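# Shelve labelled cartons onto rack boards A and B

## Task

Place each carton on the rack board written on its label (A is the top board, B the bottom one). It must rest flat on its bottom face, behind that board's raised lip, and must not sit on another carton. Any carton that falls, or slides down by more than a few centimetres, means failure.

## Robot and tools

ROBOT. Two UR-style arms, left_arm and right_arm, each with a Robotiq 140 mm gripper, ride carriages on one floor track. left_rail carries left_arm and is always on the +y side; right_rail carries right_arm. Each arm base sits at x = 0, y = its carriage position_m, z = 0.04 m, facing +x. left_arm's fingers can fold: grip with the outer quarter of the pads near the tips, and do not push the fingertips straight into a surface. right_arm's fingers are rigid.

FRAME. One table-fixed scene frame, in metres: table top at z = 0, +z up, +x the direction the arms face, +y to their left. The track runs along y at x = 0 with y = 0 at its centre. The table edge is at x = 0.17. The gripper's fingers point along its own +z and close along its own y. end_effector_position is the pinch point between closed pads; fingertips reach roughly 9 to 33 mm past it, depending on opening.

ROW LAYOUT. Every arm command is a row of 18 numbers, each in [-1, 1], covering both arms even if only one moves. The order is: left_arm shoulder pan, shoulder lift, elbow, wrist 1, wrist 2, wrist 3, gripper position, force_limit, speed; then the same nine for right_arm. The six joint numbers are offsets, not poses. They count from the Joint targets shown when the call starts, not from the previous row, so sending the same offset again moves the joint further. Scale: 1.0 equals 1.481 rad for pan and lift, and 2.222 rad for elbow and the three wrists. Stated joint ranges are ±6.283 rad, except the elbow at ±3.142. The three gripper numbers are absolute settings. position: +1 is fully open (140 mm), about -0.8 is pads touching, and -1 closes until blocked. force_limit: -1 is gentle, about 14 N; +1 is about 58 N. speed: -1 is about 30 mm/s, +1 about 250 mm/s. A faster close squeezes harder. To leave a gripper unchanged, resend its previous three numbers; a 0 is a real command.

execute_actions(actions, cameras). actions is a list holding one action object. That object can have: rows (1 to 15 rows, each applied for one 1/30 s step); steps (1 to 450, default 15, at least one per row); until (stop early on rail conditions, e.g. {"left_rail": {"position_status": ["!=", "moving"]}} or {"all": {"status": "ended"}}; numbers need a comparison such as "<" or ">="); and left_rail / right_rail settings. The arms keep heading for the last row's targets after the rows run out. An empty actions list just reports state. cameras selects images: cam_high, cam_low, cam_left_wrist, cam_right_wrist; [] gives none.

RAILS. position_m is an absolute carriage place in metres along y: left_rail -0.8 to 1.5, right_rail -1.5 to 0.8. speed_m_s runs 0.01 to 1, and acceleration_factor 0.1 to 1. {"stop": true} brakes the carriage. Keep the carriages at least 0.78 m apart. Send a position, then run an action with an until on position_status, and wait for arrival before placing anything. An arm target rides along with a moving carriage.

move(target, speed, blend, stop_force, zero, blocking, cameras). target is one 18-number row, or a list of up to 15 rows. Joint values are offsets from the Joint targets at the start of the call; every row in a list counts from that same origin. All joints move in sync, so the gripper path curves. speed is the top joint speed in rad/s, 0.01 to 3.14, default 0.5; use much less when making contact. blend is a corner-rounding radius in rad for lists. stop_force is 4 to 120 N: the arm halts once its wrist feels that much push against its motion. Leave it out when backing off a contact. zero (default true) re-zeroes the sensor first. With blocking=false the call returns early; call wait or stop before sending anything else. The result adds a 'move:' line: done, off_target, moving, held or fault, plus limits=held if steps were withheld.

OTHER TOOLS. wait(seconds 0 to 10) lets things run. stop brakes a running move; it does not stop carriages. zoom_image(camera, region=[x0,y0,x1,y1] in pixels, up to 504x504) enlarges part of a camera's latest image (896x504). zero_wrist_force(arm) takes the current reading as zero. read_manual gives licence texts. finished_scene(scene) ends the scene for good; check the placement first.

RESULTS. Each result gives end_effector_position, end_effector_quat_wxyz and velocities. Joint positions and Joint targets list, per arm, the rail in m followed by six joints in rad. Joint torques are also given; positive means toward a larger angle. Wrist force and Wrist torque are in the gripper's own axes. object_status codes: 0 moving, 1 blocked while opening, 2 blocked while closing (a grip), 3 reached its target or pads met. Check for 2 after closing. position_measured is in counts: 3 is open, 139 is about 60 mm, 230 is pads meeting. Carriage position_status can read moving, done, contact_stop, time_out, stopped, stopped_with_arm, stopped_for_other_arm or stopped_for_other_carriage; position_answer reads taken or not_taken. The line 'joint command not followed' means the clearance check altered commands. 'joint sent to its limit' means a joint hit its end stop.

CAUTIONS. About 150 N of outside force, or contact torque over a joint's limit (the wrists are weakest, roughly 38 to 42 N m), stops that arm for 10 s. Never let the arms or grippers press on each other. Move slowly near cartons and the rack; do not release cartons while they are still moving. Keep every carton on the table or the rack. Avoid holding stretched-out poses or loads for long, since motors overheat. Hold heavy cartons near their middle to limit wrist leverage. Large displacements may need several calls because joint speed is capped.

Each tool is called after ">>>" in YAML: its name, and indented under it one key for each argument.

## Session

>>> execute_actions:
  actions: []

>>> zoom_image:
  camera: "cam_high"
  region: [230, 90, 710, 300]

Scene clock: 0.00 s.
left_arm: end_effector_position=(+0.3563, +0.7786, +0.5790) position_measured=3 object_status=3 end_effector_quat_wxyz=(+0.000, +0.000, +1.000, +0.000) | right_arm: end_effector_position=(+0.3563, -0.6214, +0.5790) position_measured=3 object_status=3 end_effector_quat_wxyz=(+0.000, +0.000, +1.000, +0.000)
Joint positions: left_arm=[0.7 -0.281 -2.157 1.821 -1.235 -1.571 -0.28] | right_arm=[-0.7 -0.281 -2.157 1.821 -1.235 -1.571 -0.28]
Joint velocities: within noise
Joint torques (N m): no reading
Wrist force (N): no reading
Wrist torque (N m): no reading
Wrist force, peak (N): no reading
Joint targets: left_arm=[0.700 -0.280 -2.157 1.821 -1.235 -1.571 -0.281] | right_arm=[-0.700 -0.281 -2.157 1.821 -1.235 -1.571 -0.280]
Tool commands: left_gripper/position=+1.0 left_gripper/force_limit=+1.0 left_gripper/speed=+1.0 right_gripper/position=+1.0 right_gripper/force_limit=+1.0 right_gripper/speed=+1.0
left_rail: position_m=0.700 position_status=done
right_rail: position_m=-0.700 position_status=done

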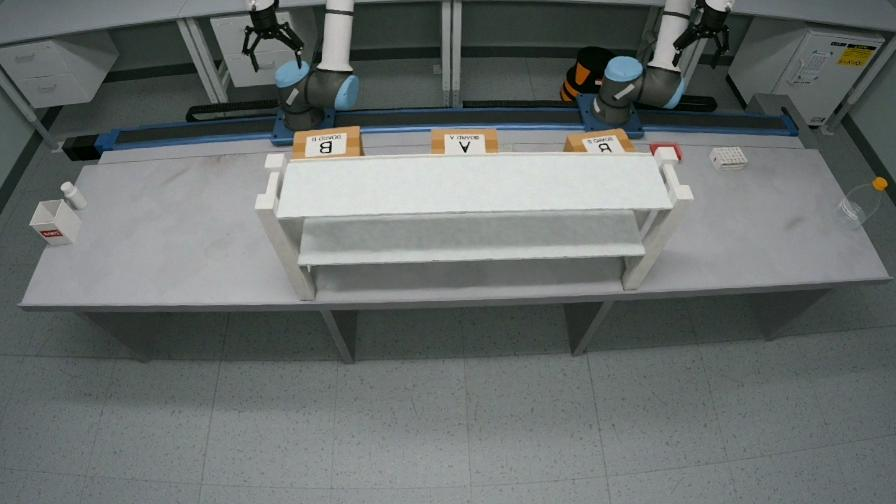

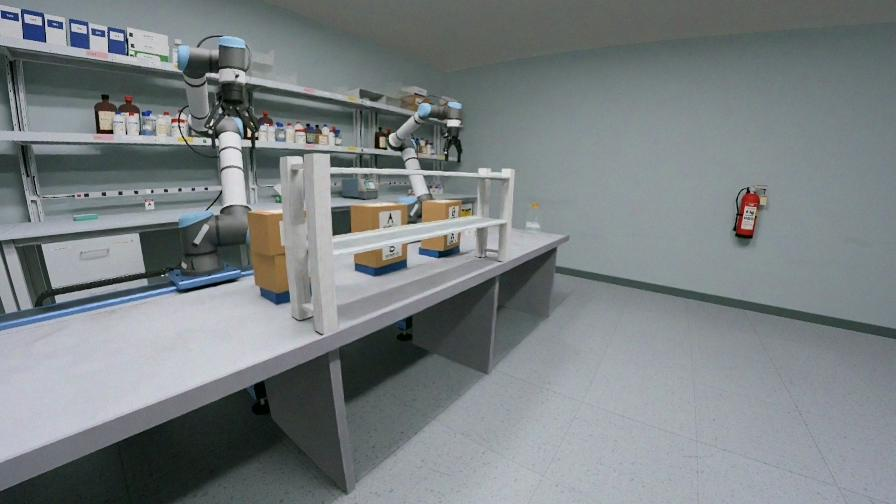

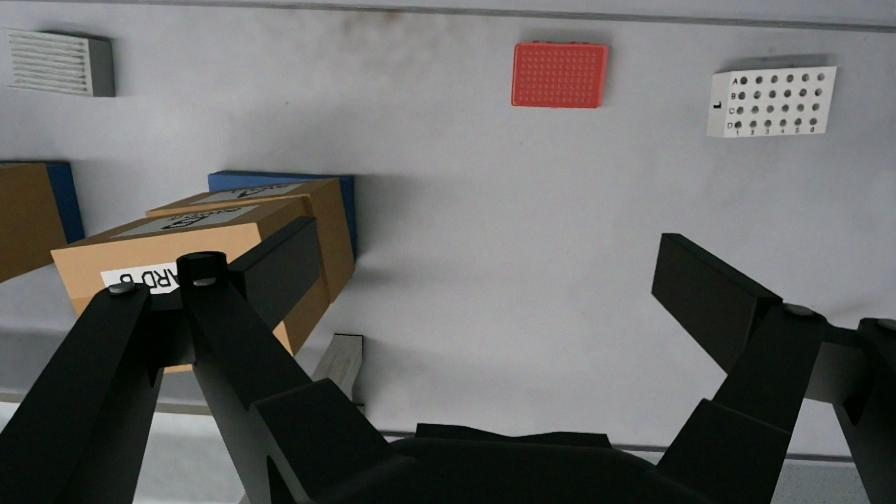

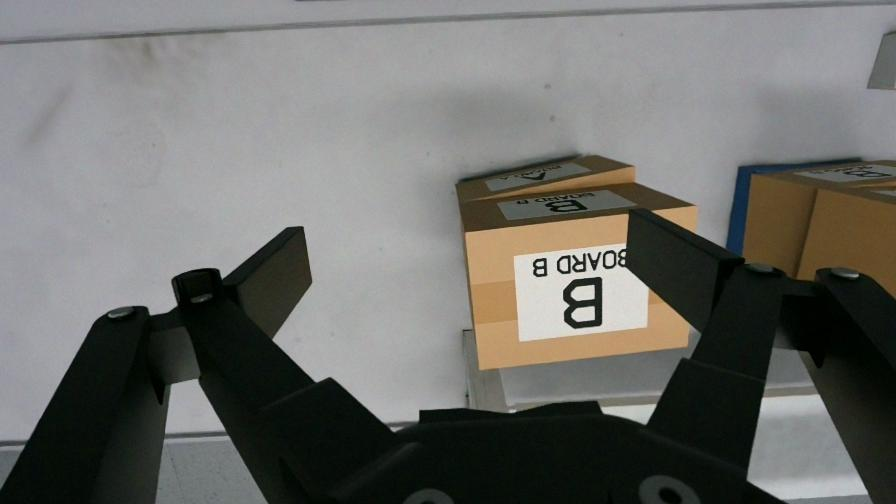

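Scaled by 1.050.

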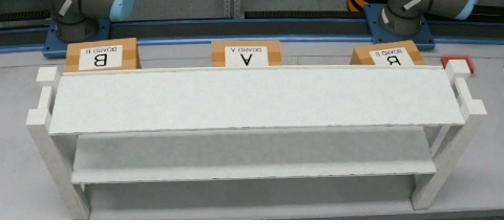

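>>> zoom_image:
  camera: "cam_low"
  region: [240, 180, 520, 310]

>>> zoom_image:
  camera: "cam_left_wrist"
  region: [0, 140, 380, 360]

>>> zoom_image:
  camera: "cam_right_wrist"
  region: [440, 130, 896, 400]

Scaled by 1.800.

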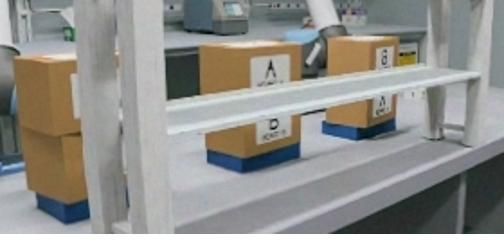

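Scaled by 1.326.

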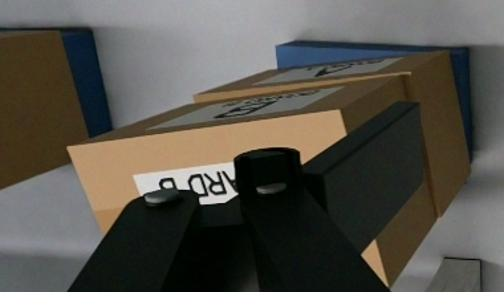

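Scaled by 1.105.

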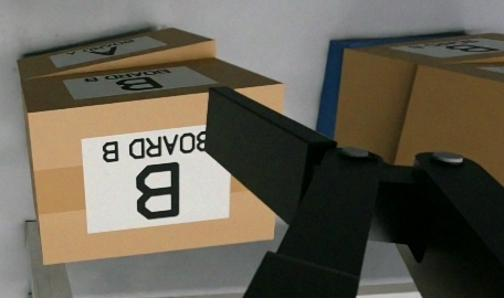

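>>> execute_actions:
  actions:
    - {"left_rail":{"position_m":1.3,"speed_m_s":0.4,"acceleration_factor":0.4},"right_rail":{"position_m":-1.3,"speed_m_s":0.4,"acceleration_factor":0.4},"steps":150,"until":{"all":{"status":"ended"}}}
  cameras: []

>>> move:
  target: [0.74,0.2677,-0.9245,-0.314,-0.277,-0.2903,-1,1,-1,0.51,0.1284,0.1051,0.1629,-0.4298,0.4165,-1,1,-1]
  speed: 0.8
  cameras: []

>>> move:
  target: [0.74,0.2677,-0.9245,-0.314,-0.277,-0.2903,-1,1,-1,0.51,0.1284,0.1051,0.1629,-0.4298,0.4165,-1,1,-1]
  speed: 0.8

Scene clock: 30.60 s.
left_arm: end_effector_position=(+0.3563, +1.3785, +0.5790) position_measured=3 object_status=3 end_effector_quat_wxyz=(+0.000, +0.000, +1.000, +0.000) | right_arm: end_effector_position=(+0.3563, -1.2214, +0.5790) position_measured=3 object_status=3 end_effector_quat_wxyz=(+0.000, +0.000, +1.000, +0.000)
Joint positions: left_arm=[1.3 -0.281 -2.157 1.821 -1.235 -1.571 -0.28] | right_arm=[-1.3 -0.281 -2.157 1.821 -1.235 -1.571 -0.28]
Joint velocities: within noise
Joint torques (N m): left_arm=[0.29 7.19 -42.91 -3.11 -0.11 0.3] | right_arm=[2.75 4.75 -44.8 -2.61 -0.48 0.38]
Wrist force (N): left_arm=[0.0 -0.3 0.2] | right_arm=[-0.4 -0.2 -0.2]
Wrist torque (N m): left_arm=[-0.07 0.00 0.00] | right_arm=[-0.04 0.08 0.00]
Wrist force, peak (N): left_arm=[0.1 -1.3 -0.1] | right_arm=[0.0 0.9 -0.2]
Joint targets: left_arm=[1.300 -0.280 -2.157 1.821 -1.235 -1.571 -0.281] | right_arm=[-1.300 -0.281 -2.157 1.821 -1.235 -1.571 -0.280]
Tool commands: left_gripper/position=+1.0 left_gripper/force_limit=+1.0 left_gripper/speed=+1.0 right_gripper/position=+1.0 right_gripper/force_limit=+1.0 right_gripper/speed=+1.0
left_rail: position_m=1.300 speed_m_s=0.40 position_status=done
right_rail: position_m=-1.300 speed_m_s=0.40 position_status=done
No camera images: "cameras" was empty.

Scene clock: 36.00 s.
left_arm: end_effector_position=(-0.1466, +1.1115, +1.6250) position_measured=233 object_status=0 end_effector_quat_wxyz=(+0.873, -0.099, +0.449, -0.164) | right_arm: end_effector_position=(+0.2954, -1.2649, +0.5120) position_measured=233 object_status=0 end_effector_quat_wxyz=(-0.063, -0.106, +0.832, -0.540)
Joint positions: left_arm=[1.3 0.816 -1.76 -0.233 -1.933 -2.186 -0.926] | right_arm=[-1.3 0.475 -1.967 2.054 -0.873 -2.526 0.645]
Joint velocities: within noise
Joint torques (N m): left_arm=[9.29 35.99 14.41 -0.18 -0.54 -2.37] | right_arm=[16.03 3.81 -46.33 0 -4.08 3.92]
Wrist force (N): left_arm=[-0.5 -2.7 2.9] | right_arm=[-0.9 0.3 -1.1]
Wrist torque (N m): left_arm=[-0.53 0.48 -0.02] | right_arm=[0.07 0.31 0.05]
Wrist force, peak (N): left_arm=[0.9 -6.6 1.1] | right_arm=[-0.9 0.7 -1.4]
Joint targets: left_arm=[1.300 0.816 -1.760 -0.233 -1.933 -2.186 -0.926] | right_arm=[-1.300 0.475 -1.967 2.054 -0.873 -2.526 0.645]
left_rail: position_m=1.300 speed_m_s=0.40 position_status=done
right_rail: position_m=-1.300 speed_m_s=0.40 position_status=done
move: done
No camera images: "cameras" was empty.

Scene clock: 39.23 s.
left_arm: end_effector_position=(+0.3012, +0.8904, +0.4219) position_measured=233 object_status=3 end_effector_quat_wxyz=(+0.500, +0.499, +0.500, +0.500) | right_arm: end_effector_position=(+0.3010, -0.8905, +0.4208) position_measured=233 object_status=3 end_effector_quat_wxyz=(+0.499, -0.500, +0.500, -0.501)
Joint positions: left_arm=[1.3 1.912 -1.364 -2.287 -2.63 -2.802 -1.571] | right_arm=[-1.3 1.23 -1.776 2.288 -0.511 -3.481 1.57]
Joint velocities: within noise
Joint torques (N m): left_arm=[10.78 38.09 31.71 -0.96 -1.44 -2.3] | right_arm=[17.07 -5.72 -34.07 1.51 -2.16 3.93]
Wrist force (N): left_arm=[0.9 0.0 1.1] | right_arm=[-1.7 0.0 -1.3]
Wrist torque (N m): left_arm=[0.67 -0.36 -0.14] | right_arm=[0.11 0.62 0.16]
Wrist force, peak (N): left_arm=[5.1 -3.9 2.0] | right_arm=[-2.5 1.0 -2.4]
Joint targets: left_arm=[1.300 1.912 -1.364 -2.287 -2.630 -2.802 -1.571] | right_arm=[-1.300 1.230 -1.776 2.288 -0.511 -3.481 1.570]
left_rail: position_m=1.300 speed_m_s=0.40 position_status=done
right_rail: position_m=-1.300 speed_m_s=0.40 position_status=done
move: done
camera_calibration:
cam_left_wrist: T_world_to_cam=[[0.0504509, 0.0372114, 0.998033, -0.460924], [-0.304259, -0.951231, 0.0508468, 0.920841], [0.951252, -0.306226, -0.0366685, 0.188459], [0, 0, 0, 1]] pos_world=[0.124156, 0.950796, 0.420106]
cam_right_wrist: T_world_to_cam=[[-0.0208992, 0.0562207, -0.9982, 0.487745], [-0.327337, 0.943003, 0.0599653, 0.912733], [0.944677, 0.328001, -0.00130494, 0.189967], [0, 0, 0, 1]] pos_world=[0.129508, -0.950441, 0.432383]

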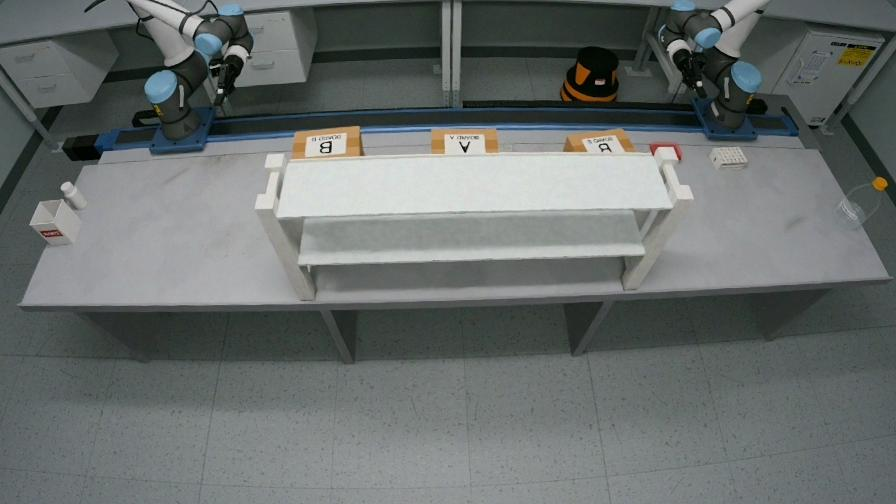

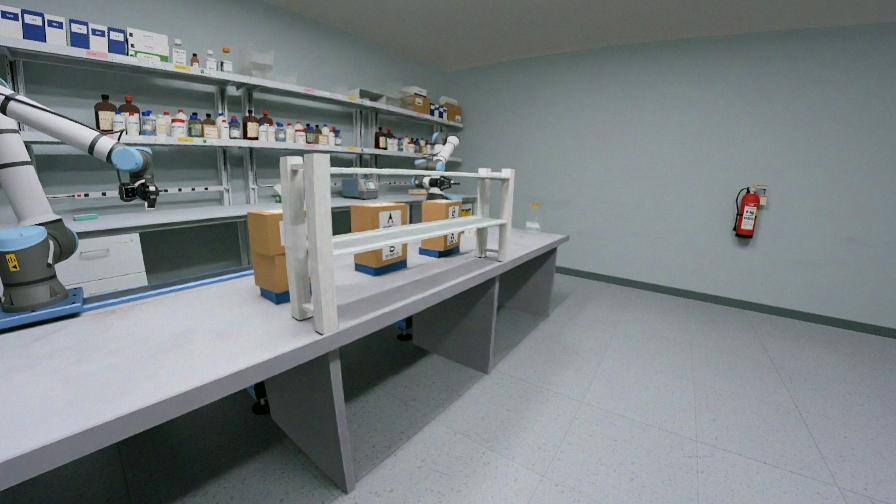

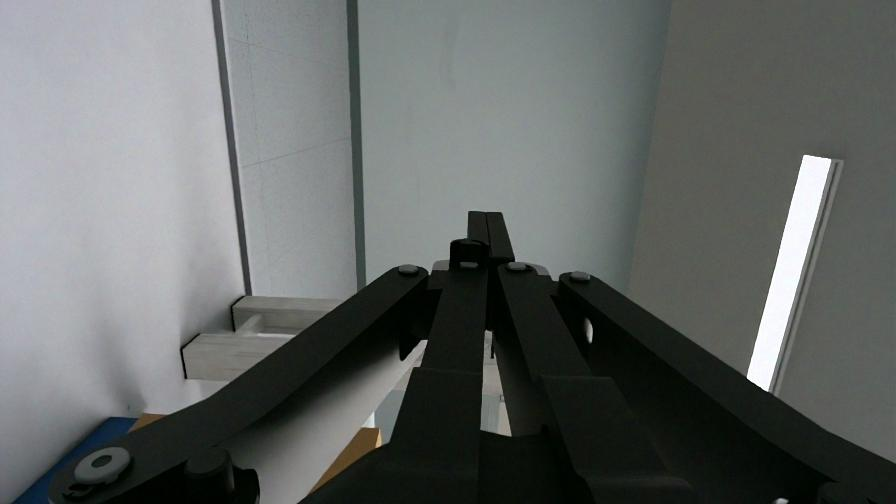

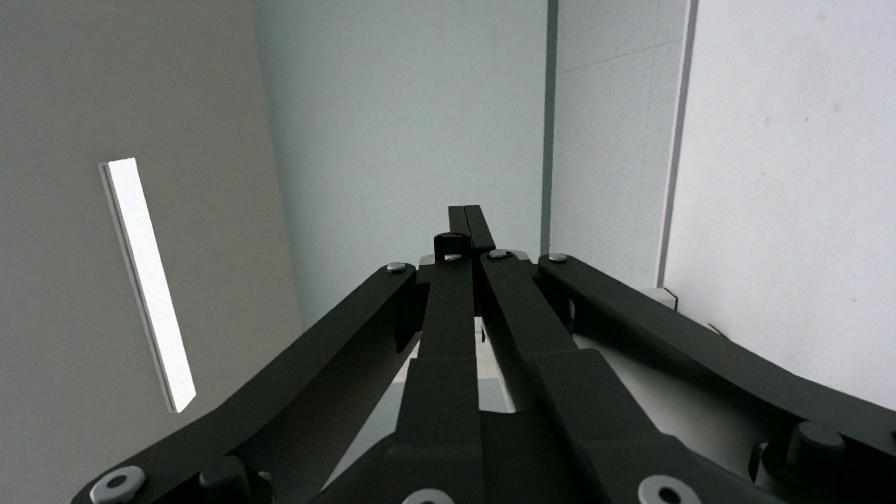

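>>> move:
  target: [0.2046,-0.0655,0.0711,-0.0266,0.1868,0,-1,1,-1,-0.2046,0.0655,-0.0711,0.0266,-0.1868,0,-1,1,-1]
  speed: 0.4
  cameras: []

>>> execute_actions:
  actions:
    - {"left_rail":{"position_m":0.674,"speed_m_s":0.3,"acceleration_factor":0.3},"right_rail":{"position_m":-0.666,"speed_m_s":0.3,"acceleration_factor":0.3},"steps":250,"until":{"all":{"status":"ended"}}}

Scene clock: 48.93 s.
left_arm: end_effector_position=(+0.4682, +0.7995, +0.4627) position_measured=233 object_status=3 end_effector_quat_wxyz=(+0.528, +0.526, +0.472, +0.472) | right_arm: end_effector_position=(+0.4680, -0.7993, +0.4613) position_measured=233 object_status=3 end_effector_quat_wxyz=(+0.527, -0.527, +0.471, -0.472)
Joint positions: left_arm=[1.3 2.215 -1.461 -2.13 -2.689 -2.387 -1.571] | right_arm=[-1.3 0.927 -1.679 2.13 -0.452 -3.896 1.57]
Joint velocities: within noise
Joint torques (N m): left_arm=[10.63 18.02 49.9 -0.24 1.54 -2.16] | right_arm=[-12.14 -18.34 -49.58 0.52 -2.07 3.89]
Wrist force (N): left_arm=[0.5 -0.1 1.0] | right_arm=[-1.2 0.0 -1.4]
Wrist torque (N m): left_arm=[0.63 -0.30 -0.09] | right_arm=[0.09 0.52 0.17]
Wrist force, peak (N): left_arm=[0.4 0.2 3.5] | right_arm=[-0.7 0.8 -3.0]
Joint targets: left_arm=[1.300 2.215 -1.461 -2.129 -2.690 -2.387 -1.571] | right_arm=[-1.300 0.927 -1.679 2.130 -0.452 -3.896 1.570]
left_rail: position_m=1.300 speed_m_s=0.40 position_status=done
right_rail: position_m=-1.300 speed_m_s=0.40 position_status=done
move: done
No camera images: "cameras" was empty.

Scene clock: 53.13 s.
left_arm: end_effector_position=(+0.4683, +0.1735, +0.4627) position_measured=233 object_status=3 end_effector_quat_wxyz=(+0.528, +0.526, +0.472, +0.472) | right_arm: end_effector_position=(+0.4681, -0.1653, +0.4613) position_measured=233 object_status=3 end_effector_quat_wxyz=(+0.527, -0.527, +0.471, -0.472)
Joint positions: left_arm=[0.674 2.215 -1.461 -2.129 -2.69 -2.387 -1.571] | right_arm=[-0.666 0.927 -1.679 2.13 -0.452 -3.896 1.57]
Joint velocities: within noise
Joint torques (N m): left_arm=[8.39 26.82 42.04 3 0.93 -2.15] | right_arm=[-8.6 -25.79 -40.28 -2.91 -1.5 3.53]
Wrist force (N): left_arm=[0.8 -0.2 1.1] | right_arm=[-1.4 0.1 -1.5]
Wrist torque (N m): left_arm=[0.61 -0.35 -0.09] | right_arm=[0.12 0.56 0.17]
Wrist force, peak (N): left_arm=[1.6 -0.1 0.7] | right_arm=[-1.9 0.0 -1.7]
Joint targets: left_arm=[0.674 2.215 -1.461 -2.129 -2.690 -2.387 -1.571] | right_arm=[-0.666 0.927 -1.679 2.130 -0.452 -3.896 1.570]
Tool commands: left_gripper/position=-1.0 left_gripper/force_limit=+1.0 left_gripper/speed=-1.0 right_gripper/position=-1.0 right_gripper/force_limit=+1.0 right_gripper/speed=-1.0
left_rail: position_m=0.674 speed_m_s=0.30 position_status=done
right_rail: position_m=-0.666 speed_m_s=0.30 position_status=done
camera_calibration:
cam_left_wrist: T_world_to_cam=[[0.052555, 0.0323524, 0.998094, -0.483634], [-0.408682, -0.911248, 0.0510567, 0.32949], [0.911162, -0.410587, -0.0346688, -0.152564], [0, 0, 0, 1]] pos_world=[0.299084, 0.253253, 0.4606]
cam_right_wrist: T_world_to_cam=[[-0.0261241, 0.0550684, -0.998141, 0.493202], [-0.43083, 0.900373, 0.0609504, 0.322155], [0.902055, 0.431621, 0.000203686, -0.169339], [0, 0, 0, 1]] pos_world=[0.304432, -0.244129, 0.472684]

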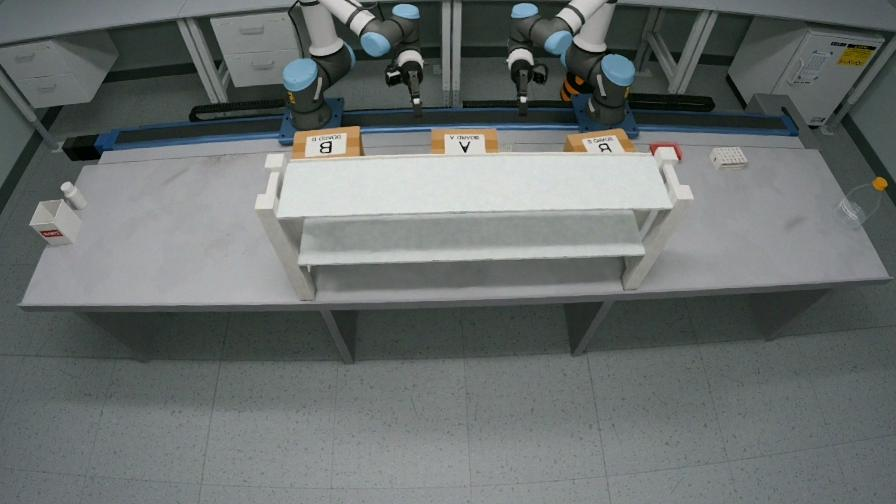

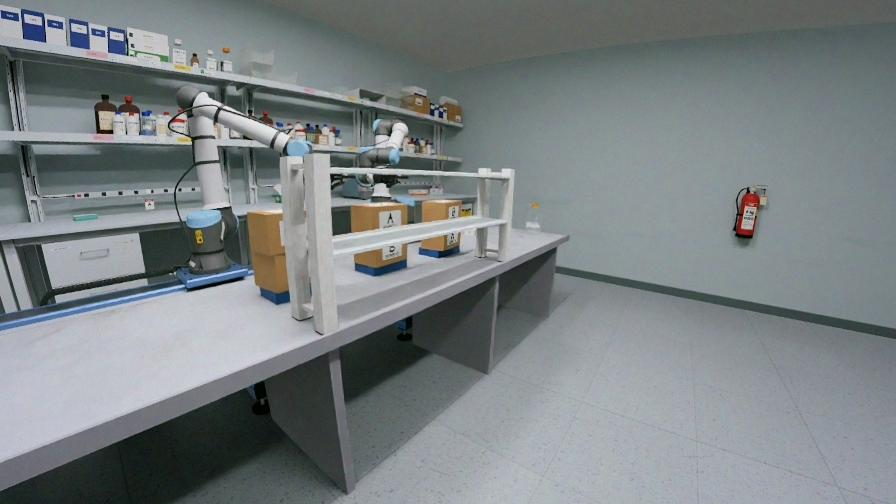

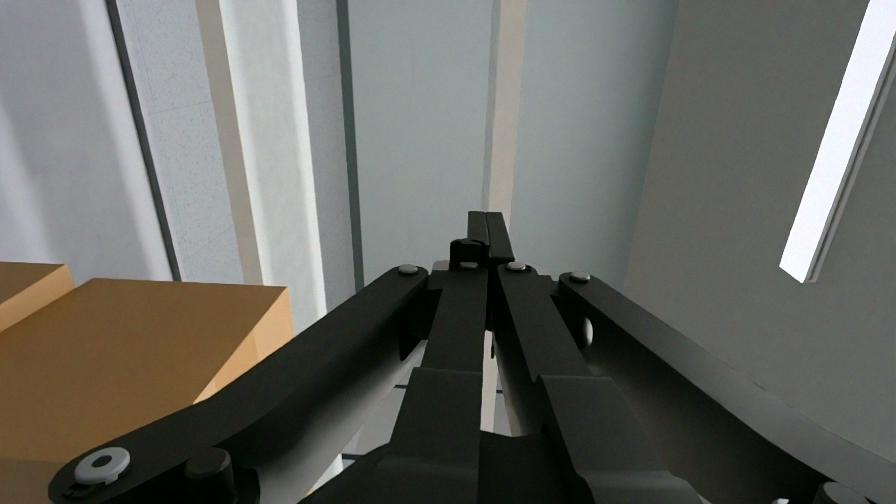

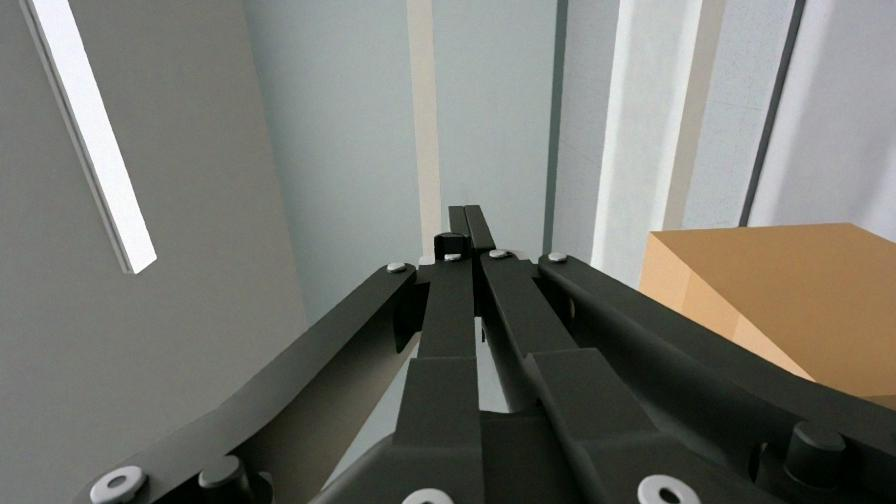

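>>> execute_actions:
  actions:
    - {"left_rail":{"position_m":0.660,"speed_m_s":0.2,"acceleration_factor":0.3},"right_rail":{"position_m":-0.680,"speed_m_s":0.2,"acceleration_factor":0.3},"steps":90,"until":{"all":{"status":"ended"}}}
  cameras: []

>>> move:
  target: [-0.0005,-0.1859,-0.0687,0.1922,-0.0006,0,-1,1,-1,0.0005,0.1859,0.0687,-0.1922,0.0006,0,-1,1,-1]
  speed: 0.15
  stop_force: 25
  cameras: ["cam_left_wrist","cam_right_wrist"]

>>> move:
  target: [-0.0286,-0.0329,0.0289,-0.0069,-0.0191,0,-1,1,-1,0.0286,0.0329,-0.0289,0.0069,0.0191,0,-1,1,-1]
  speed: 0.035
  stop_force: 58
  cameras: ["cam_left_wrist","cam_right_wrist"]

Scene clock: 86.30 s.
left_arm: end_effector_position=(+0.4683, +0.1595, +0.4627) position_measured=233 object_status=3 end_effector_quat_wxyz=(+0.528, +0.526, +0.472, +0.472) | right_arm: end_effector_position=(+0.4681, -0.1792, +0.4613) position_measured=233 object_status=3 end_effector_quat_wxyz=(+0.527, -0.527, +0.471, -0.472)
Joint positions: left_arm=[0.66 2.215 -1.461 -2.129 -2.69 -2.387 -1.571] | right_arm=[-0.68 0.927 -1.679 2.13 -0.452 -3.896 1.57]
Joint velocities: within noise
Joint torques (N m): left_arm=[5.9 39.77 36.06 4.37 -0.15 -2.36] | right_arm=[-5.84 -40.49 -38.85 -2.97 -0.97 3.64]
Wrist force (N): left_arm=[0.6 -0.2 0.7] | right_arm=[-1.6 0.3 -1.6]
Wrist torque (N m): left_arm=[0.61 -0.31 -0.09] | right_arm=[0.16 0.59 0.17]
Wrist force, peak (N): left_arm=[1.0 -0.2 1.1] | right_arm=[-2.7 0.5 -1.5]
Joint targets: left_arm=[0.660 2.215 -1.461 -2.129 -2.690 -2.387 -1.571] | right_arm=[-0.680 0.927 -1.679 2.130 -0.452 -3.896 1.570]
Tool commands: left_gripper/position=-1.0 left_gripper/force_limit=+1.0 left_gripper/speed=-1.0 right_gripper/position=-1.0 right_gripper/force_limit=+1.0 right_gripper/speed=-1.0
left_rail: position_m=0.660 speed_m_s=0.20 position_status=done
right_rail: position_m=-0.680 speed_m_s=0.20 position_status=done
No camera images: "cameras" was empty.

Scene clock: 90.17 s.
left_arm: end_effector_position=(+0.4792, +0.1446, +0.2665) position_measured=233 object_status=3 end_effector_quat_wxyz=(+0.528, +0.526, +0.472, +0.472) | right_arm: end_effector_position=(+0.4787, -0.1647, +0.2651) position_measured=233 object_status=3 end_effector_quat_wxyz=(+0.527, -0.527, +0.472, -0.472)
Joint positions: left_arm=[0.66 2.214 -1.736 -2.282 -2.262 -2.388 -1.571] | right_arm=[-0.68 0.928 -1.404 2.283 -0.879 -3.895 1.57]
Joint velocities: within noise
Joint torques (N m): left_arm=[-8.28 30.38 24.25 4.35 -1.51 -2.07] | right_arm=[17.29 -31.18 -25.44 -3.42 0.85 3.55]
Wrist force (N): left_arm=[0.6 0.0 0.8] | right_arm=[-1.7 0.1 -1.5]
Wrist torque (N m): left_arm=[0.65 -0.28 -0.14] | right_arm=[0.14 0.62 0.16]
Wrist force, peak (N): left_arm=[0.9 -0.9 1.0] | right_arm=[-1.7 1.1 -1.7]
Joint targets: left_arm=[0.660 2.214 -1.736 -2.282 -2.262 -2.388 -1.571] | right_arm=[-0.680 0.928 -1.404 2.283 -0.879 -3.895 1.570]
left_rail: position_m=0.660 speed_m_s=0.20 position_status=done
right_rail: position_m=-0.680 speed_m_s=0.20 position_status=done
move: done
camera_calibration:
cam_left_wrist: T_world_to_cam=[[0.0531888, 0.0316467, 0.998083, -0.287574], [-0.408087, -0.911537, 0.0506498, 0.317473], [0.911393, -0.409998, -0.0355689, -0.181082], [0, 0, 0, 1]] pos_world=[0.309889, 0.224246, 0.264502]
cam_right_wrist: T_world_to_cam=[[-0.026645, 0.0543868, -0.998164, 0.297706], [-0.430231, 0.900685, 0.06056, 0.337996], [0.902325, 0.431055, -0.000599883, -0.179075], [0, 0, 0, 1]] pos_world=[0.314933, -0.243428, 0.276583]
Images, in order (width x height): cam_left_wrist 896x504, cam_right_wrist 896x504.

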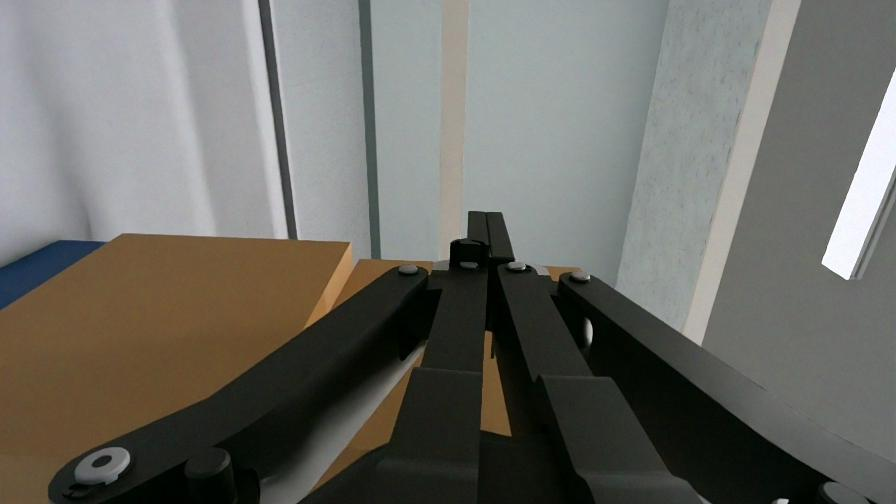

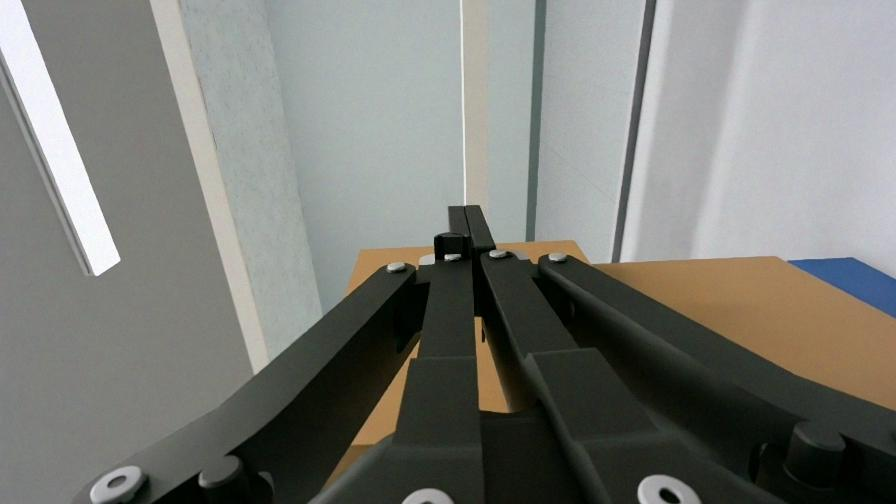

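Scene clock: 92.93 s.
left_arm: end_effector_position=(+0.4794, +0.1150, +0.2665) position_measured=233 object_status=3 end_effector_quat_wxyz=(+0.527, +0.526, +0.472, +0.472) | right_arm: end_effector_position=(+0.4790, -0.1345, +0.2652) position_measured=233 object_status=3 end_effector_quat_wxyz=(+0.527, -0.527, +0.472, -0.472)
Joint positions: left_arm=[0.66 2.178 -1.777 -2.228 -2.276 -2.425 -1.571] | right_arm=[-0.68 0.965 -1.362 2.227 -0.866 -3.857 1.57]
Joint velocities: within noise
Joint torques (N m): left_arm=[-5.78 50.18 42.13 6.81 19.47 -0.13] | right_arm=[26.31 -55.39 -38.46 -4.34 -27.32 3.33]
Wrist force (N): left_arm=[53.8 15.5 -18.5] | right_arm=[57.4 -15.3 4.6]
Wrist torque (N m): left_arm=[0.83 -2.06 -0.66] | right_arm=[0.59 2.67 0.38]
Wrist force, peak (N): left_arm=[70.5 21.3 -24.3] | right_arm=[70.8 -18.9 -0.1]
Joint targets: left_arm=[0.660 2.178 -1.777 -2.228 -2.276 -2.425 -1.571] | right_arm=[-0.680 0.965 -1.362 2.227 -0.866 -3.857 1.570]
left_rail: position_m=0.660 speed_m_s=0.20 position_status=done
right_rail: position_m=-0.680 speed_m_s=0.20 position_status=done
move: contact (left_arm, right_arm)
camera_calibration:
cam_left_wrist: T_world_to_cam=[[0.0532572, 0.0316405, 0.998079, -0.286759], [-0.407471, -0.911813, 0.0506482, 0.290297], [0.911664, -0.409385, -0.035668, -0.193525], [0, 0, 0, 1]] pos_world=[0.309989, 0.194543, 0.264603]
cam_right_wrist: T_world_to_cam=[[-0.0266912, 0.0543651, -0.998164, 0.296173], [-0.429502, 0.901033, 0.0605599, 0.310631], [0.902671, 0.43033, -0.000699718, -0.192552], [0, 0, 0, 1]] pos_world=[0.315133, -0.21313, 0.276683]
Images, in order (width x height): cam_left_wrist 896x504, cam_right_wrist 896x504.

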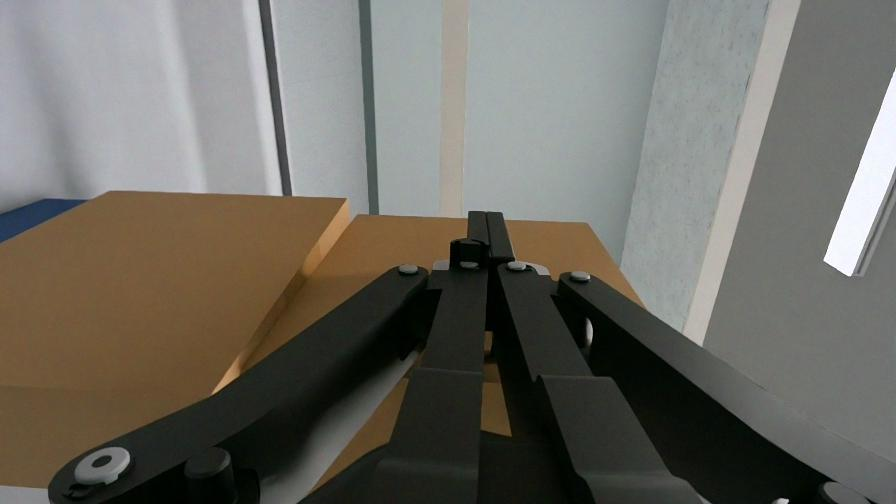

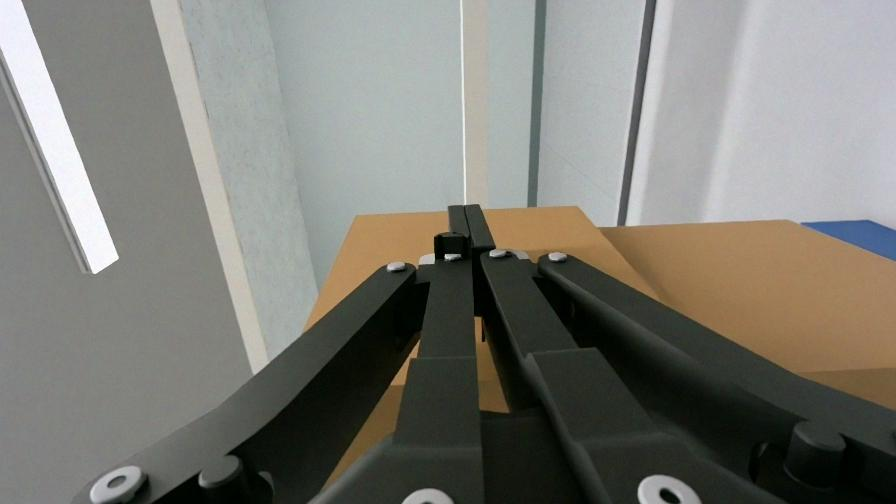

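>>> move:
  target: [0,0.0213,0.0058,-0.0200,0,0,-1,1,-1,0,-0.0213,-0.0058,0.0200,0,0,-1,1,-1]
  speed: 0.04
  cameras: ["cam_left_wrist","cam_right_wrist"]

Scene clock: 112.13 s.
left_arm: end_effector_position=(+0.4794, +0.1151, +0.2871) position_measured=233 object_status=3 end_effector_quat_wxyz=(+0.527, +0.526, +0.472, +0.472) | right_arm: end_effector_position=(+0.4790, -0.1346, +0.2857) position_measured=233 object_status=3 end_effector_quat_wxyz=(+0.527, -0.527, +0.472, -0.472)
Joint positions: left_arm=[0.66 2.178 -1.746 -2.215 -2.32 -2.425 -1.571] | right_arm=[-0.68 0.965 -1.393 2.214 -0.821 -3.857 1.57]
Joint velocities: within noise
Joint torques (N m): left_arm=[-10 64.7 68.98 4.88 10.75 1.58] | right_arm=[27.44 -76.54 -64.11 -4.29 -16.57 3.4]
Wrist force (N): left_arm=[51.9 -6.4 -15.7] | right_arm=[49.3 8.9 4.4]
Wrist torque (N m): left_arm=[0.64 -1.93 -0.31] | right_arm=[-0.19 2.44 0.04]
Wrist force, peak (N): left_arm=[53.6 15.7 -18.5] | right_arm=[57.7 -15.5 4.8]
Joint targets: left_arm=[0.660 2.178 -1.746 -2.215 -2.320 -2.425 -1.571] | right_arm=[-0.680 0.965 -1.393 2.214 -0.821 -3.857 1.570]
left_rail: position_m=0.660 speed_m_s=0.20 position_status=done
right_rail: position_m=-0.680 speed_m_s=0.20 position_status=done
move: done
camera_calibration:
cam_left_wrist: T_world_to_cam=[[0.0532591, 0.0316448, 0.998079, -0.307224], [-0.40747, -0.911813, 0.0506529, 0.289348], [0.911664, -0.409385, -0.035668, -0.192753], [0, 0, 0, 1]] pos_world=[0.309989, 0.194643, 0.285103]
cam_right_wrist: T_world_to_cam=[[-0.0266912, 0.0543651, -0.998164, 0.316636], [-0.429502, 0.901033, 0.0605599, 0.30939], [0.902671, 0.43033, -0.000699718, -0.192538], [0, 0, 0, 1]] pos_world=[0.315133, -0.21313, 0.297183]
Images, in order (width x height): cam_left_wrist 896x504, cam_right_wrist 896x504.

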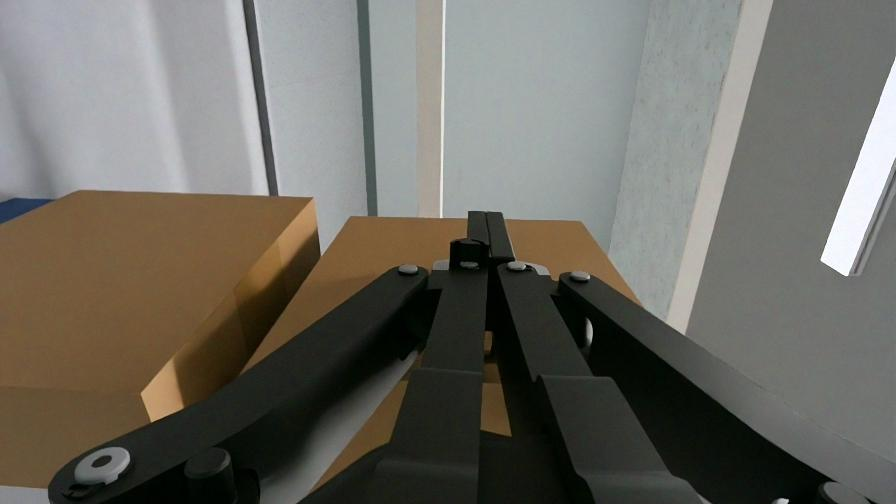

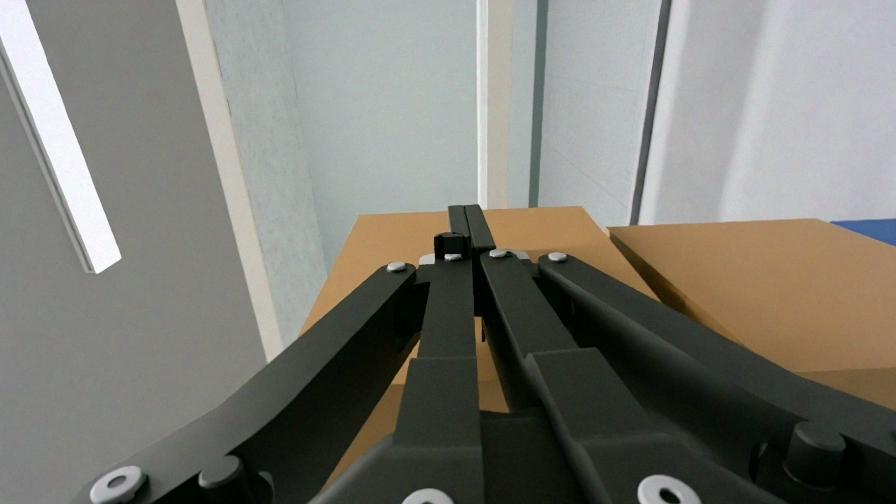

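>>> move:
  target:
    - [0,0.0428,0.0148,-0.0433,0,0,-1,1,-1,0,-0.0428,-0.0148,0.0433,0,0,-1,1,-1]
    - [0,0.0842,0.0345,-0.0906,0,0,-1,1,-1,0,-0.0842,-0.0345,0.0906,0,0,-1,1,-1]
    - [0,0.1186,0.0574,-0.1364,0,0,-1,1,-1,0,-0.1186,-0.0574,0.1364,0,0,-1,1,-1]
    - [0,0.1467,0.0832,-0.1810,0,0,-1,1,-1,0,-0.1467,-0.0832,0.1810,0,0,-1,1,-1]
    - [0,0.1686,0.1118,-0.2242,0,0,-1,1,-1,0,-0.1686,-0.1118,0.2242,0,0,-1,1,-1]
    - [0,0.1846,0.1431,-0.2661,0,0,-1,1,-1,0,-0.1846,-0.1431,0.2661,0,0,-1,1,-1]
    - [0,0.1895,0.1563,-0.2826,0,0,-1,1,-1,0,-0.1895,-0.1563,0.2826,0,0,-1,1,-1]
  speed: 0.07
  blend: 0.01
  cameras: ["cam_left_wrist","cam_right_wrist"]

>>> execute_actions:
  actions:
    - {"left_rail":{"position_m":0.670,"speed_m_s":0.1,"acceleration_factor":0.2},"right_rail":{"position_m":-0.670,"speed_m_s":0.1,"acceleration_factor":0.2},"steps":60,"until":{"all":{"status":"ended"}}}
  cameras: []

Scene clock: 140.03 s.
left_arm: end_effector_position=(+0.4791, +0.1154, +0.6020) position_measured=233 object_status=3 end_effector_quat_wxyz=(+0.527, +0.526, +0.472, +0.472) | right_arm: end_effector_position=(+0.4791, -0.1345, +0.6008) position_measured=233 object_status=3 end_effector_quat_wxyz=(+0.527, -0.526, +0.472, -0.472)
Joint positions: left_arm=[0.66 2.178 -1.465 -1.868 -2.948 -2.425 -1.571] | right_arm=[-0.68 0.965 -1.674 1.867 -0.193 -3.857 1.57]
Joint velocities: within noise
Joint torques (N m): left_arm=[-29.57 31.9 71.79 6.88 26.41 1.31] | right_arm=[47.78 -45.5 -72.66 -5.5 -26.12 3.52]
Wrist force (N): left_arm=[69.4 -6.1 -21.2] | right_arm=[67.0 9.8 6.3]
Wrist torque (N m): left_arm=[0.65 -2.30 -0.41] | right_arm=[-0.18 3.02 0.06]
Wrist force, peak (N): left_arm=[80.4 -6.1 -24.3] | right_arm=[78.1 10.2 6.9]
Joint targets: left_arm=[0.660 2.178 -1.465 -1.868 -2.948 -2.425 -1.571] | right_arm=[-0.680 0.965 -1.674 1.867 -0.193 -3.857 1.570]
left_rail: position_m=0.660 speed_m_s=0.20 position_status=done
right_rail: position_m=-0.680 speed_m_s=0.20 position_status=done
move: done
camera_calibration:
cam_left_wrist: T_world_to_cam=[[0.0532091, 0.0317768, 0.998078, -0.621527], [-0.40747, -0.911807, 0.050753, 0.273529], [0.911667, -0.409387, -0.0355683, -0.181276], [0, 0, 0, 1]] pos_world=[0.309789, 0.194944, 0.600002]
cam_right_wrist: T_world_to_cam=[[-0.0265968, 0.0544117, -0.998164, 0.631135], [-0.429426, 0.901069, 0.0605612, 0.290243], [0.902711, 0.430248, -0.000599812, -0.192541], [0, 0, 0, 1]] pos_world=[0.315233, -0.21303, 0.612283]
Images, in order (width x height): cam_left_wrist 896x504, cam_right_wrist 896x504.

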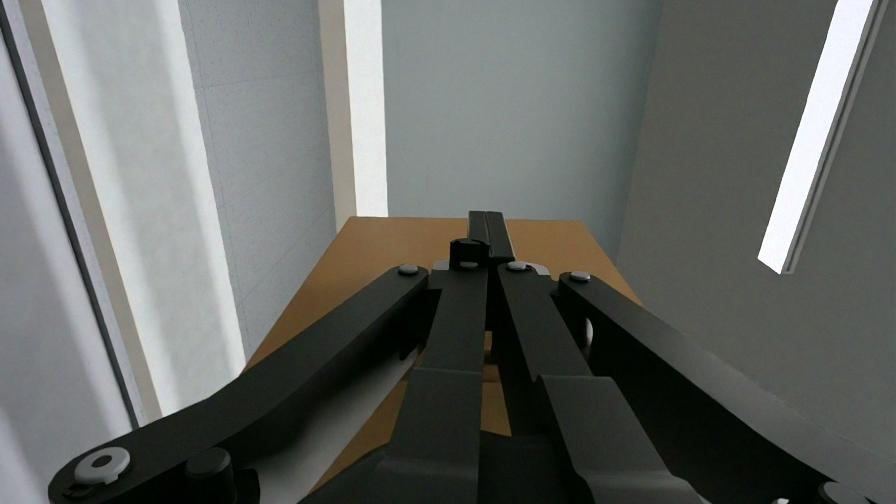

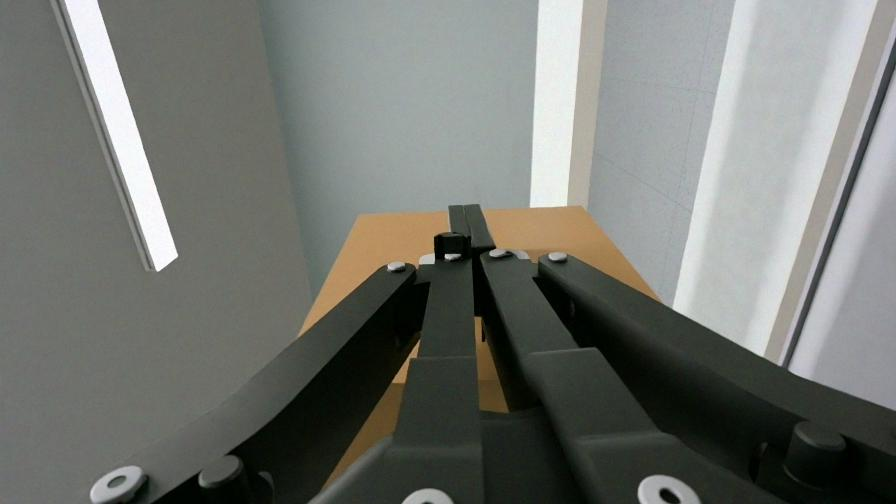

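Scene clock: 140.87 s.
left_arm: end_effector_position=(+0.4791, +0.1254, +0.6021) position_measured=233 object_status=3 end_effector_quat_wxyz=(+0.527, +0.526, +0.472, +0.472) | right_arm: end_effector_position=(+0.4791, -0.1245, +0.6009) position_measured=233 object_status=3 end_effector_quat_wxyz=(+0.527, -0.526, +0.472, -0.472)
Joint positions: left_arm=[0.67 2.178 -1.465 -1.868 -2.948 -2.425 -1.571] | right_arm=[-0.67 0.965 -1.674 1.867 -0.193 -3.857 1.57]
Joint velocities: within noise
Joint torques (N m): left_arm=[-30.23 29.32 70.83 8.29 26.56 1.26] | right_arm=[49.48 -36.06 -70.86 -7.68 -29.39 3.46]
Wrist force (N): left_arm=[68.9 -6.2 -20.7] | right_arm=[66.3 10.0 6.2]
Wrist torque (N m): left_arm=[0.66 -2.35 -0.40] | right_arm=[-0.13 3.00 0.06]
Wrist force, peak (N): left_arm=[76.3 -6.1 -22.8] | right_arm=[75.1 9.9 6.9]
Joint targets: left_arm=[0.670 2.178 -1.465 -1.868 -2.948 -2.425 -1.571] | right_arm=[-0.670 0.965 -1.674 1.867 -0.193 -3.857 1.570]
Tool commands: left_gripper/position=-1.0 left_gripper/force_limit=+1.0 left_gripper/speed=-1.0 right_gripper/position=-1.0 right_gripper/force_limit=+1.0 right_gripper/speed=-1.0
left_rail: position_m=0.670 speed_m_s=0.10 position_status=done
right_rail: position_m=-0.670 speed_m_s=0.10 position_status=done
No camera images: "cameras" was empty.

>>> move:
  target:
    - [0.0425,-0.0141,0.0085,0.0010,0.0283,0,-1,1,-1,-0.0425,0.0141,-0.0085,-0.0010,-0.0283,0,-1,1,-1]
    - [0.0918,-0.0361,0.0222,0.0021,0.0612,0,-1,1,-1,-0.0918,0.0361,-0.0222,-0.0021,-0.0612,0,-1,1,-1]
    - [0.1362,-0.0620,0.0389,0.0025,0.0908,0,-1,1,-1,-0.1362,0.0620,-0.0389,-0.0025,-0.0908,0,-1,1,-1]
  speed: 0.07
  blend: 0.01
  cameras: []

Scene clock: 148.97 s.
left_arm: end_effector_position=(+0.6181, +0.1255, +0.6025) position_measured=233 object_status=3 end_effector_quat_wxyz=(+0.528, +0.526, +0.472, +0.472) | right_arm: end_effector_position=(+0.6181, -0.1245, +0.6011) position_measured=233 object_status=3 end_effector_quat_wxyz=(+0.527, -0.526, +0.472, -0.472)
Joint positions: left_arm=[0.67 2.38 -1.557 -1.781 -2.942 -2.223 -1.571] | right_arm=[-0.67 0.763 -1.582 1.781 -0.199 -4.059 1.57]
Joint velocities: within noise
Joint torques (N m): left_arm=[-21.94 14.44 71.33 14.25 26.97 1.06] | right_arm=[45.04 -25.13 -71.11 -11.64 -32.41 3.38]
Wrist force (N): left_arm=[69.6 -6.1 -20.6] | right_arm=[66.9 9.3 6.3]
Wrist torque (N m): left_arm=[0.62 -2.20 -0.41] | right_arm=[-0.19 3.06 0.06]
Wrist force, peak (N): left_arm=[82.9 -6.1 -24.7] | right_arm=[80.3 10.1 7.2]
Joint targets: left_arm=[0.670 2.380 -1.557 -1.781 -2.942 -2.223 -1.571] | right_arm=[-0.670 0.763 -1.582 1.780 -0.199 -4.059 1.570]
left_rail: position_m=0.670 speed_m_s=0.10 position_status=done
right_rail: position_m=-0.670 speed_m_s=0.10 position_status=done
move: done
No camera images: "cameras" was empty.

>>> move:
  target:
    - [0.0399,-0.0294,0.0200,-0.0003,0.0266,0,-1,1,-1,-0.0399,0.0294,-0.0200,0.0003,-0.0266,0,-1,1,-1]
    - [0.0753,-0.0620,0.0430,-0.0016,0.0502,0,-1,1,-1,-0.0753,0.0620,-0.0430,0.0016,-0.0502,0,-1,1,-1]
    - [0.1111,-0.1023,0.0732,-0.0049,0.0740,0,-1,1,-1,-0.1111,0.1023,-0.0732,0.0049,-0.0740,0,-1,1,-1]
  speed: 0.06
  blend: 0.01
  cameras: ["cam_high","cam_low"]

>>> zoom_image:
  camera: "cam_high"
  region: [400, 110, 540, 220]

Scene clock: 158.97 s.
left_arm: end_effector_position=(+0.7749, +0.1255, +0.6032) position_measured=233 object_status=3 end_effector_quat_wxyz=(+0.528, +0.526, +0.472, +0.472) | right_arm: end_effector_position=(+0.7751, -0.1244, +0.6014) position_measured=233 object_status=3 end_effector_quat_wxyz=(+0.527, -0.526, +0.472, -0.472)
Joint positions: left_arm=[0.67 2.544 -1.708 -1.619 -2.953 -2.059 -1.571] | right_arm=[-0.67 0.598 -1.431 1.618 -0.188 -4.223 1.57]
Joint velocities: within noise
Joint torques (N m): left_arm=[-38.86 31.16 70.03 6.36 28.62 0.74] | right_arm=[58.59 -43.84 -69.1 -4.49 -33.32 3.35]
Wrist force (N): left_arm=[72.6 -6.2 -21.5] | right_arm=[69.0 9.8 5.9]
Wrist torque (N m): left_arm=[0.66 -2.26 -0.41] | right_arm=[-0.19 3.29 0.05]
Wrist force, peak (N): left_arm=[84.3 -5.8 -24.2] | right_arm=[81.1 10.0 6.8]
Joint targets: left_arm=[0.670 2.545 -1.709 -1.619 -2.953 -2.058 -1.571] | right_arm=[-0.670 0.598 -1.431 1.618 -0.188 -4.223 1.570]
left_rail: position_m=0.670 speed_m_s=0.10 position_status=done
right_rail: position_m=-0.670 speed_m_s=0.10 position_status=done
move: done
Images, in order (width x height): cam_high 896x504, cam_low 896x504.

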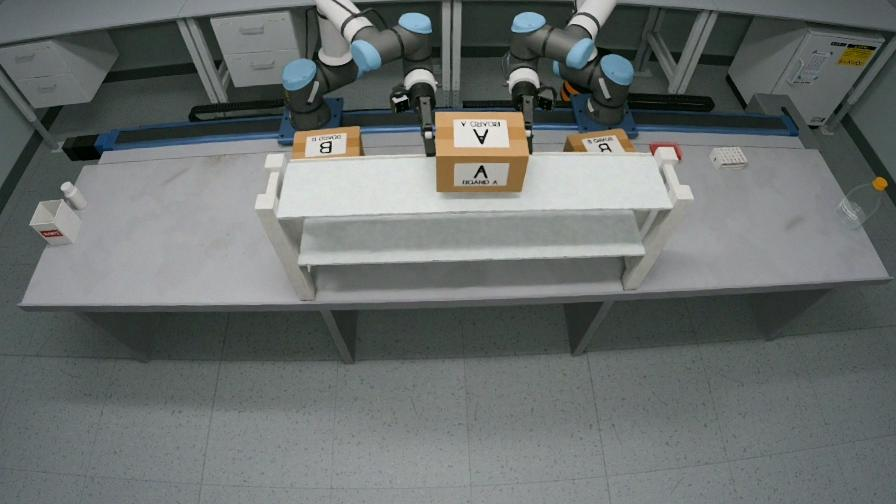

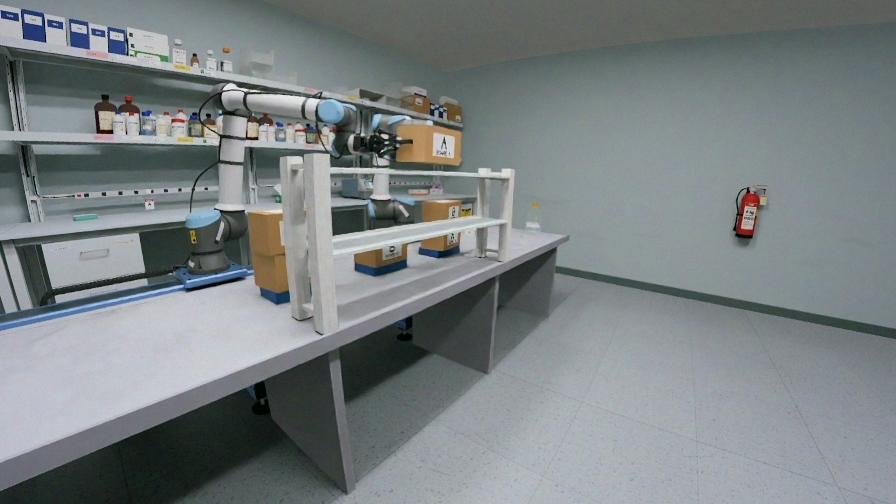

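Scaled by 3.600.

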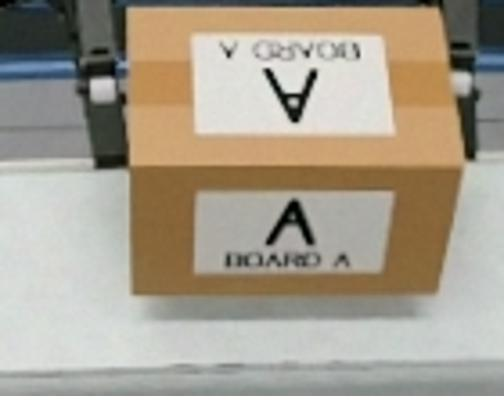

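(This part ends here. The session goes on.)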